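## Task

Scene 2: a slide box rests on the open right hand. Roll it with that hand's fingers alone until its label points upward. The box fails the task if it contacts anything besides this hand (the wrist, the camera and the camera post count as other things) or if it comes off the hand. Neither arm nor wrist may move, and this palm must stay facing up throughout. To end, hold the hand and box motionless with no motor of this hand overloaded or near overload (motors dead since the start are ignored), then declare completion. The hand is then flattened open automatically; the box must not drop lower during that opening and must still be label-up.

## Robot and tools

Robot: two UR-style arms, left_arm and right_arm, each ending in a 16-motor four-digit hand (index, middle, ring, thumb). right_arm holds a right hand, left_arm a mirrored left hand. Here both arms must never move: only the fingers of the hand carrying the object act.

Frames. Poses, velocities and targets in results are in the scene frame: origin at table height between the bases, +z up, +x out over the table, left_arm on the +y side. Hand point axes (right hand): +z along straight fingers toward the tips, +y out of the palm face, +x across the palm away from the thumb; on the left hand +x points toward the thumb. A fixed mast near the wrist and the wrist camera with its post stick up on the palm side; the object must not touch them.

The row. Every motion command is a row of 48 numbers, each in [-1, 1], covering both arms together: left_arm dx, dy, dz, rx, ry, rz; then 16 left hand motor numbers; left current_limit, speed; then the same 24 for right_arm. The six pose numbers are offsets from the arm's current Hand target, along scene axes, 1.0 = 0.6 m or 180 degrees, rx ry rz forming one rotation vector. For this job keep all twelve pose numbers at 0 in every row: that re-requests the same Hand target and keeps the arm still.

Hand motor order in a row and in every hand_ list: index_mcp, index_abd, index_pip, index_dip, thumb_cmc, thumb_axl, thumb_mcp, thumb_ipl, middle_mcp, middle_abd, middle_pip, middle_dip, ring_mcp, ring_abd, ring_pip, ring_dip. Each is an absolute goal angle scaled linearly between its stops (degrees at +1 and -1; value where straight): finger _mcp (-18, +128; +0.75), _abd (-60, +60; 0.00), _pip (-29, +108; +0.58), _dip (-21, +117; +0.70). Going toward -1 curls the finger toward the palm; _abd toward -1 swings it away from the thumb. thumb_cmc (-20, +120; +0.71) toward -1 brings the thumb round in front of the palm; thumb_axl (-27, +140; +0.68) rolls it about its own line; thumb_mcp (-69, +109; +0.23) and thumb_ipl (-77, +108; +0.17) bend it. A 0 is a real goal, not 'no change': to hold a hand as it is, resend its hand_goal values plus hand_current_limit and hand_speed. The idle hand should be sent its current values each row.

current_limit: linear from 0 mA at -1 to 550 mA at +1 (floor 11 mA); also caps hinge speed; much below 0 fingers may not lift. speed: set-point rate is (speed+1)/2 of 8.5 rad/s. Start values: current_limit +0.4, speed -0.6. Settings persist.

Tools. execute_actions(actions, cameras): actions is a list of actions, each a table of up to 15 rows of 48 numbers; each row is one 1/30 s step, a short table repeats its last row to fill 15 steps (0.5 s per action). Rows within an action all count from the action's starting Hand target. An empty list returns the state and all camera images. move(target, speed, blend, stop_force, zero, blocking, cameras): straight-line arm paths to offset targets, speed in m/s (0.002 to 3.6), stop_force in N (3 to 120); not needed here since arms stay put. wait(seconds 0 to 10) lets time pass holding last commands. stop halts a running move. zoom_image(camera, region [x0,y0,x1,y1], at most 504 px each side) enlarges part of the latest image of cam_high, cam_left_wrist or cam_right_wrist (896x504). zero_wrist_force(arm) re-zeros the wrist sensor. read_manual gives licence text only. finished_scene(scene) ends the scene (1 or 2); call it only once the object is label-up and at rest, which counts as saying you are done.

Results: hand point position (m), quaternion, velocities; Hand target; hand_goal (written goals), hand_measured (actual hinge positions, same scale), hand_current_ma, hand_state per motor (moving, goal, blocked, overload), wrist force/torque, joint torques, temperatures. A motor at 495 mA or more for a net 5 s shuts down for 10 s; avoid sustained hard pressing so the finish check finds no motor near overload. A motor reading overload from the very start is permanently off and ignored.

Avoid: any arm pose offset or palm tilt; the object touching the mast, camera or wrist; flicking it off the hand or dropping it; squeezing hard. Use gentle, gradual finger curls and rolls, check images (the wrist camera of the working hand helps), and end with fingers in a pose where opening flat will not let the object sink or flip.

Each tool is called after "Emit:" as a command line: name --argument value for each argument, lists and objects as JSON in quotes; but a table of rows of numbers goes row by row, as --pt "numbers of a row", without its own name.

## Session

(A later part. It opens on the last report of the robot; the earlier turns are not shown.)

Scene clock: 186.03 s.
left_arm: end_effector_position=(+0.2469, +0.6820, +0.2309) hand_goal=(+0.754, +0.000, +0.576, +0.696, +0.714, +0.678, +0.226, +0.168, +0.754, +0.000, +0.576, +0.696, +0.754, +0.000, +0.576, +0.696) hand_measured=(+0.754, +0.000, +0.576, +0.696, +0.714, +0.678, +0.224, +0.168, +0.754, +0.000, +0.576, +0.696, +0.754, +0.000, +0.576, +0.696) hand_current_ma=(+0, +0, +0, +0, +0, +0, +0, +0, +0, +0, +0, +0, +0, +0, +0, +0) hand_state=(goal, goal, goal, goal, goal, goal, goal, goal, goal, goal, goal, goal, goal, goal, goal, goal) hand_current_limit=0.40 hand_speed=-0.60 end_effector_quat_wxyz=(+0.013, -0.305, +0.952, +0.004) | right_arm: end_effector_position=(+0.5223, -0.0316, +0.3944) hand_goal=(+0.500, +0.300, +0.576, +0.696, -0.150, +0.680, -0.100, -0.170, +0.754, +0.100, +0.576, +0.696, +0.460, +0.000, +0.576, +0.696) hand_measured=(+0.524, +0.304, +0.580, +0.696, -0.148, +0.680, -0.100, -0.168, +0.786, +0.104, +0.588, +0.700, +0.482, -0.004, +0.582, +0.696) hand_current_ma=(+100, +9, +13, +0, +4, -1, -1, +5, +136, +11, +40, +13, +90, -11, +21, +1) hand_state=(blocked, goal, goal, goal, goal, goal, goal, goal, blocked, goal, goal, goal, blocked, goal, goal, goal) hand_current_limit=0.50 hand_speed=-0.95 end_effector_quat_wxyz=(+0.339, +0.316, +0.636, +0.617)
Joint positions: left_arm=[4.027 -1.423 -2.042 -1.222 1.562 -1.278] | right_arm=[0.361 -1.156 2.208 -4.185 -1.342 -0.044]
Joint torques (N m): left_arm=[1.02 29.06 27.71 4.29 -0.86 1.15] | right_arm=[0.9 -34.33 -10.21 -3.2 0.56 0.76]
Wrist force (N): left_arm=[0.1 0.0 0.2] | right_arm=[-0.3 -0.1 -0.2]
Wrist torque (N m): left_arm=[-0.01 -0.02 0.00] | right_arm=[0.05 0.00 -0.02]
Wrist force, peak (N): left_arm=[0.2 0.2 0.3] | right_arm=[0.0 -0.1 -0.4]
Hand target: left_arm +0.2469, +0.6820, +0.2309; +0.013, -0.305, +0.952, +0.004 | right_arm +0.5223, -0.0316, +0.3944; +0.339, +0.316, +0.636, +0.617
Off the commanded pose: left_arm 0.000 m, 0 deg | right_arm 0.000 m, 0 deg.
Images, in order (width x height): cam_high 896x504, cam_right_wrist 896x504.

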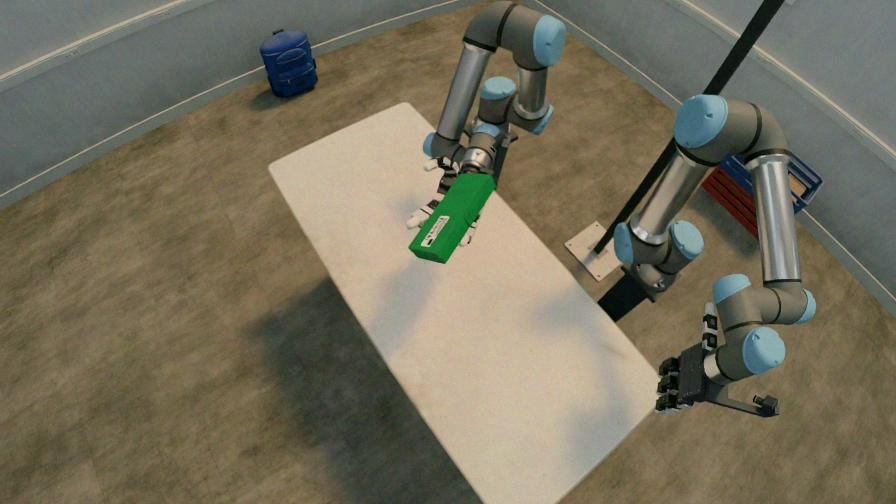

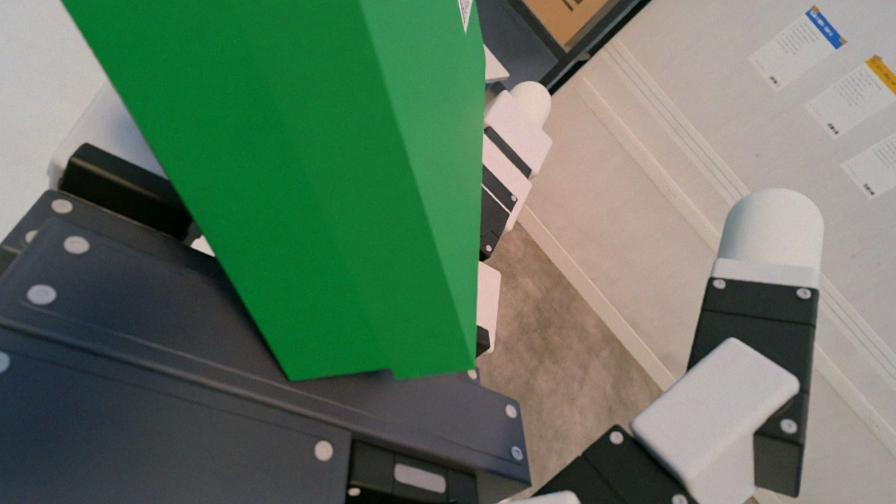

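Emit:
execute_actions --actions '[[[0,0,0,0,0,0,0.754,0,0.576,0.696,0.714,0.678,0.226,0.168,0.754,0,0.576,0.696,0.754,0,0.576,0.696,0.4,-0.6,0,0,0,0,0,0,0.56,0.3,0.576,0.696,-0.1,0.68,-0.1,-0.17,0.754,0.1,0.576,0.696,0.62,0.0,0.576,0.696,0.5,-0.95]],[[0,0,0,0,0,0,0.754,0,0.576,0.696,0.714,0.678,0.226,0.168,0.754,0,0.576,0.696,0.754,0,0.576,0.696,0.4,-0.6,0,0,0,0,0,0,0.68,0.3,0.576,0.696,-0.1,0.68,-0.1,-0.17,0.754,0.1,0.576,0.696,0.74,0.0,0.576,0.696,0.5,-0.95]]]' --cameras '["cam_high","cam_right_wrist"]'

Emit:
zoom_image --camera "cam_high" --region '[390, 145, 500, 275]'

Scene clock: 196.00 s.
left_arm: end_effector_position=(+0.2469, +0.6820, +0.2309) hand_goal=(+0.754, +0.000, +0.576, +0.696, +0.714, +0.678, +0.226, +0.168, +0.754, +0.000, +0.576, +0.696, +0.754, +0.000, +0.576, +0.696) hand_measured=(+0.754, +0.000, +0.576, +0.696, +0.714, +0.678, +0.224, +0.168, +0.754, +0.000, +0.576, +0.696, +0.754, +0.000, +0.576, +0.696) hand_current_ma=(+0, +0, +0, +0, +0, +0, +0, +0, +0, +0, +0, +0, +0, +0, +0, +0) hand_state=(goal, goal, goal, goal, goal, goal, goal, goal, goal, goal, goal, goal, goal, goal, goal, goal) hand_current_limit=0.40 hand_speed=-0.60 end_effector_quat_wxyz=(+0.013, -0.305, +0.952, +0.004) | right_arm: end_effector_position=(+0.5223, -0.0316, +0.3944) hand_goal=(+0.680, +0.300, +0.576, +0.696, -0.100, +0.680, -0.100, -0.170, +0.754, +0.100, +0.576, +0.696, +0.740, +0.000, +0.576, +0.696) hand_measured=(+0.688, +0.304, +0.580, +0.696, -0.098, +0.680, -0.100, -0.168, +0.786, +0.102, +0.584, +0.700, +0.762, -0.002, +0.586, +0.698) hand_current_ma=(+28, +9, +13, +0, +5, -1, -1, +5, +131, +7, +25, +12, +86, -7, +33, +6) hand_state=(goal, goal, goal, goal, goal, goal, goal, goal, blocked, goal, goal, goal, blocked, goal, goal, goal) hand_current_limit=0.50 hand_speed=-0.95 end_effector_quat_wxyz=(+0.339, +0.316, +0.636, +0.617)
Joint positions: left_arm=[4.027 -1.423 -2.042 -1.222 1.562 -1.278] | right_arm=[0.361 -1.156 2.208 -4.185 -1.342 -0.044]
Joint torques (N m): left_arm=[0.29 28.87 27.68 4.3 -0.88 1.33] | right_arm=[1.52 -34.33 -11.12 -3.07 0.52 0.4]
Wrist force (N): left_arm=[0.0 -0.2 0.2] | right_arm=[-0.1 0.0 -0.2]
Wrist torque (N m): left_arm=[-0.03 0.00 0.00] | right_arm=[0.06 0.03 -0.03]
Wrist force, peak (N): left_arm=[0.2 -0.1 0.4] | right_arm=[0.3 0.1 -0.5]
Hand target: left_arm +0.2469, +0.6820, +0.2309; +0.013, -0.305, +0.952, +0.004 | right_arm +0.5223, -0.0316, +0.3944; +0.339, +0.316, +0.636, +0.617
Off the commanded pose: left_arm 0.000 m, 0 deg | right_arm 0.000 m, 0 deg.
Images, in order (width x height): cam_high 896x504, cam_right_wrist 896x504.

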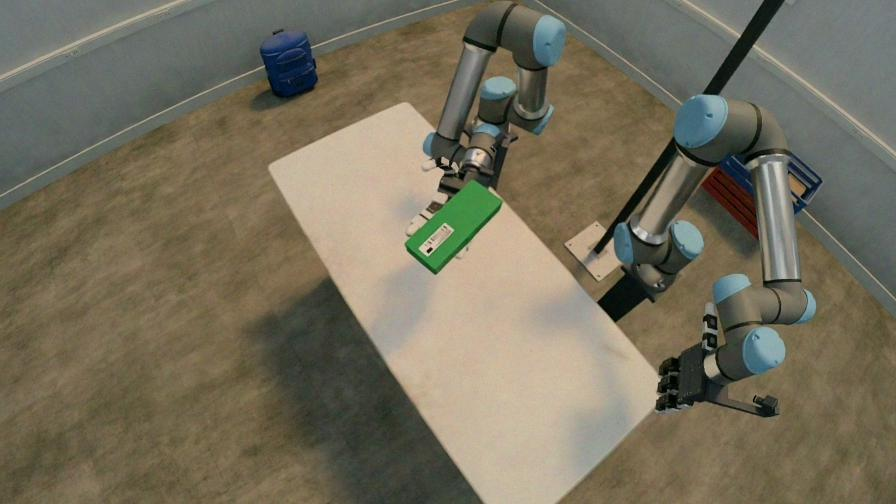

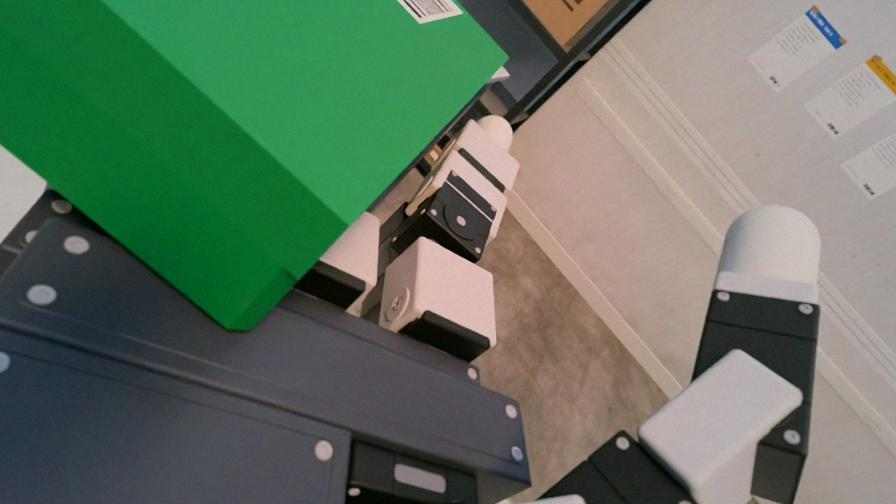

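Scaled by 3.877 from the camera's 896x504 image, which has a finer 1280x720 frame.

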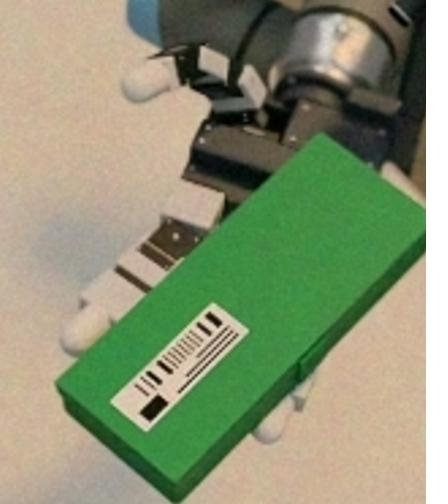

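Emit:
execute_actions --actions '[[[0,0,0,0,0,0,0.754,0,0.576,0.696,0.714,0.678,0.226,0.168,0.754,0,0.576,0.696,0.754,0,0.576,0.696,0.4,-0.6,0,0,0,0,0,0,0.86,0.3,0.576,0.696,0.2,0.68,0.226,0.168,0.754,0.1,0.576,0.696,0.754,0.0,0.576,0.696,0.4,-0.9]],[[0,0,0,0,0,0,0.754,0,0.576,0.696,0.714,0.678,0.226,0.168,0.754,0,0.576,0.696,0.754,0,0.576,0.696,0.4,-0.6,0,0,0,0,0,0,0.86,0.05,0.576,0.696,0.6,0.68,0.226,0.168,0.754,0.05,0.576,0.696,0.754,0.0,0.576,0.696,0.4,-0.85]],[[0,0,0,0,0,0,0.754,0,0.576,0.696,0.714,0.678,0.226,0.168,0.754,0,0.576,0.696,0.754,0,0.576,0.696,0.4,-0.6,0,0,0,0,0,0,0.754,0.0,0.576,0.696,0.714,0.678,0.226,0.168,0.754,0.0,0.576,0.696,0.754,0.0,0.576,0.696,0.4,-0.94]]]' --cameras '["cam_high","cam_right_wrist"]'

Emit:
zoom_image --camera "cam_high" --region '[390, 145, 510, 285]'

Scene clock: 211.33 s.
left_arm: end_effector_position=(+0.2469, +0.6820, +0.2309) hand_goal=(+0.754, +0.000, +0.576, +0.696, +0.714, +0.678, +0.226, +0.168, +0.754, +0.000, +0.576, +0.696, +0.754, +0.000, +0.576, +0.696) hand_measured=(+0.754, +0.000, +0.576, +0.696, +0.714, +0.678, +0.224, +0.168, +0.754, +0.000, +0.576, +0.696, +0.754, +0.000, +0.576, +0.696) hand_current_ma=(+0, +0, +0, +0, +0, +0, +0, +0, +0, +0, +0, +0, +0, +0, +0, +0) hand_state=(goal, goal, goal, goal, goal, goal, goal, goal, goal, goal, goal, goal, goal, goal, goal, goal) hand_current_limit=0.40 hand_speed=-0.60 end_effector_quat_wxyz=(+0.013, -0.305, +0.952, +0.004) | right_arm: end_effector_position=(+0.5223, -0.0316, +0.3944) hand_goal=(+0.754, +0.000, +0.576, +0.696, +0.714, +0.678, +0.226, +0.168, +0.754, +0.000, +0.576, +0.696, +0.754, +0.000, +0.576, +0.696) hand_measured=(+0.790, +0.004, +0.580, +0.696, +0.720, +0.680, +0.224, +0.166, +0.786, +0.008, +0.584, +0.700, +0.782, -0.004, +0.586, +0.698) hand_current_ma=(+153, +9, +13, +0, +21, +6, -11, -10, +131, +20, +27, +12, +110, -10, +34, +8) hand_state=(blocked, goal, goal, goal, goal, goal, goal, goal, blocked, goal, goal, goal, blocked, goal, goal, goal) hand_current_limit=0.40 hand_speed=-0.94 end_effector_quat_wxyz=(+0.339, +0.316, +0.636, +0.617)
Joint positions: left_arm=[4.027 -1.423 -2.042 -1.222 1.562 -1.278] | right_arm=[0.361 -1.156 2.208 -4.185 -1.342 -0.044]
Joint torques (N m): left_arm=[-0.43 28.84 28.38 4.39 -0.9 1.17] | right_arm=[0.82 -34.9 -11.04 -2.81 0.56 0.13]
Wrist force (N): left_arm=[0.1 -0.2 0.1] | right_arm=[0.0 -0.1 -0.1]
Wrist torque (N m): left_arm=[-0.03 -0.02 0.01] | right_arm=[0.03 0.01 -0.01]
Wrist force, peak (N): left_arm=[-0.2 -0.2 0.4] | right_arm=[0.2 0.3 -0.3]
Hand target: left_arm +0.2469, +0.6820, +0.2309; +0.013, -0.305, +0.952, +0.004 | right_arm +0.5223, -0.0316, +0.3944; +0.339, +0.316, +0.636, +0.617
Off the commanded pose: left_arm 0.000 m, 0 deg | right_arm 0.000 m, 0 deg.
Images, in order (width x height): cam_high 896x504, cam_right_wrist 896x504.

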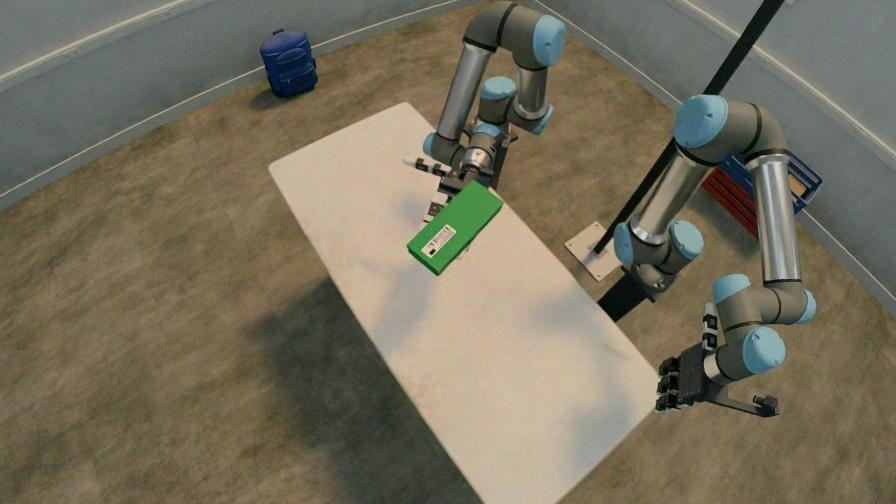

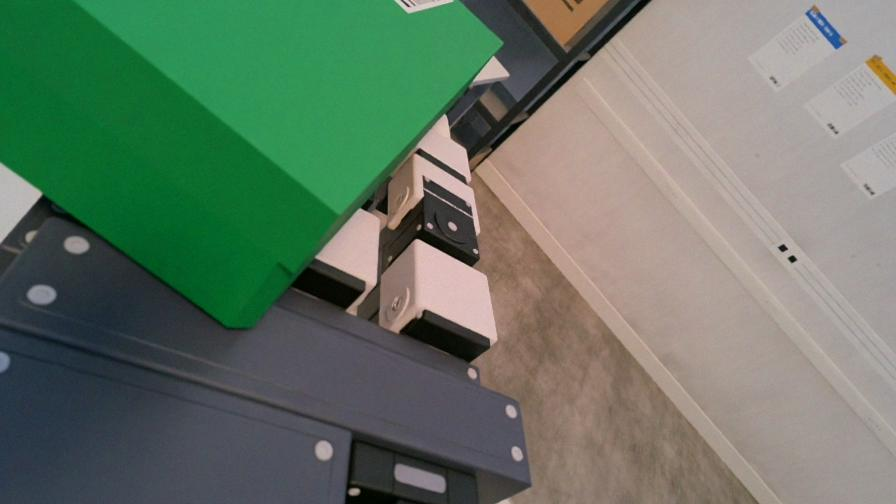

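Scaled by 3.600 from the camera's 896x504 image, which has a finer 1280x720 frame.

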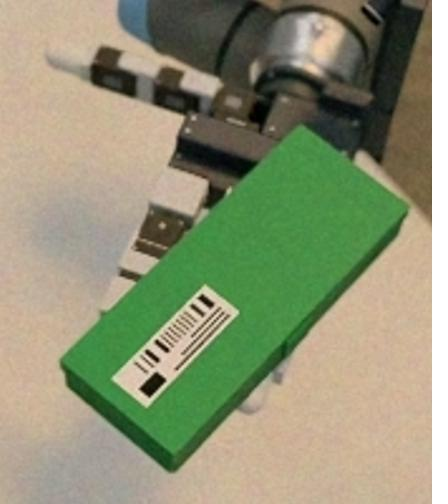

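Emit:
finished_scene --scene 2

The scene is finished: the task was done.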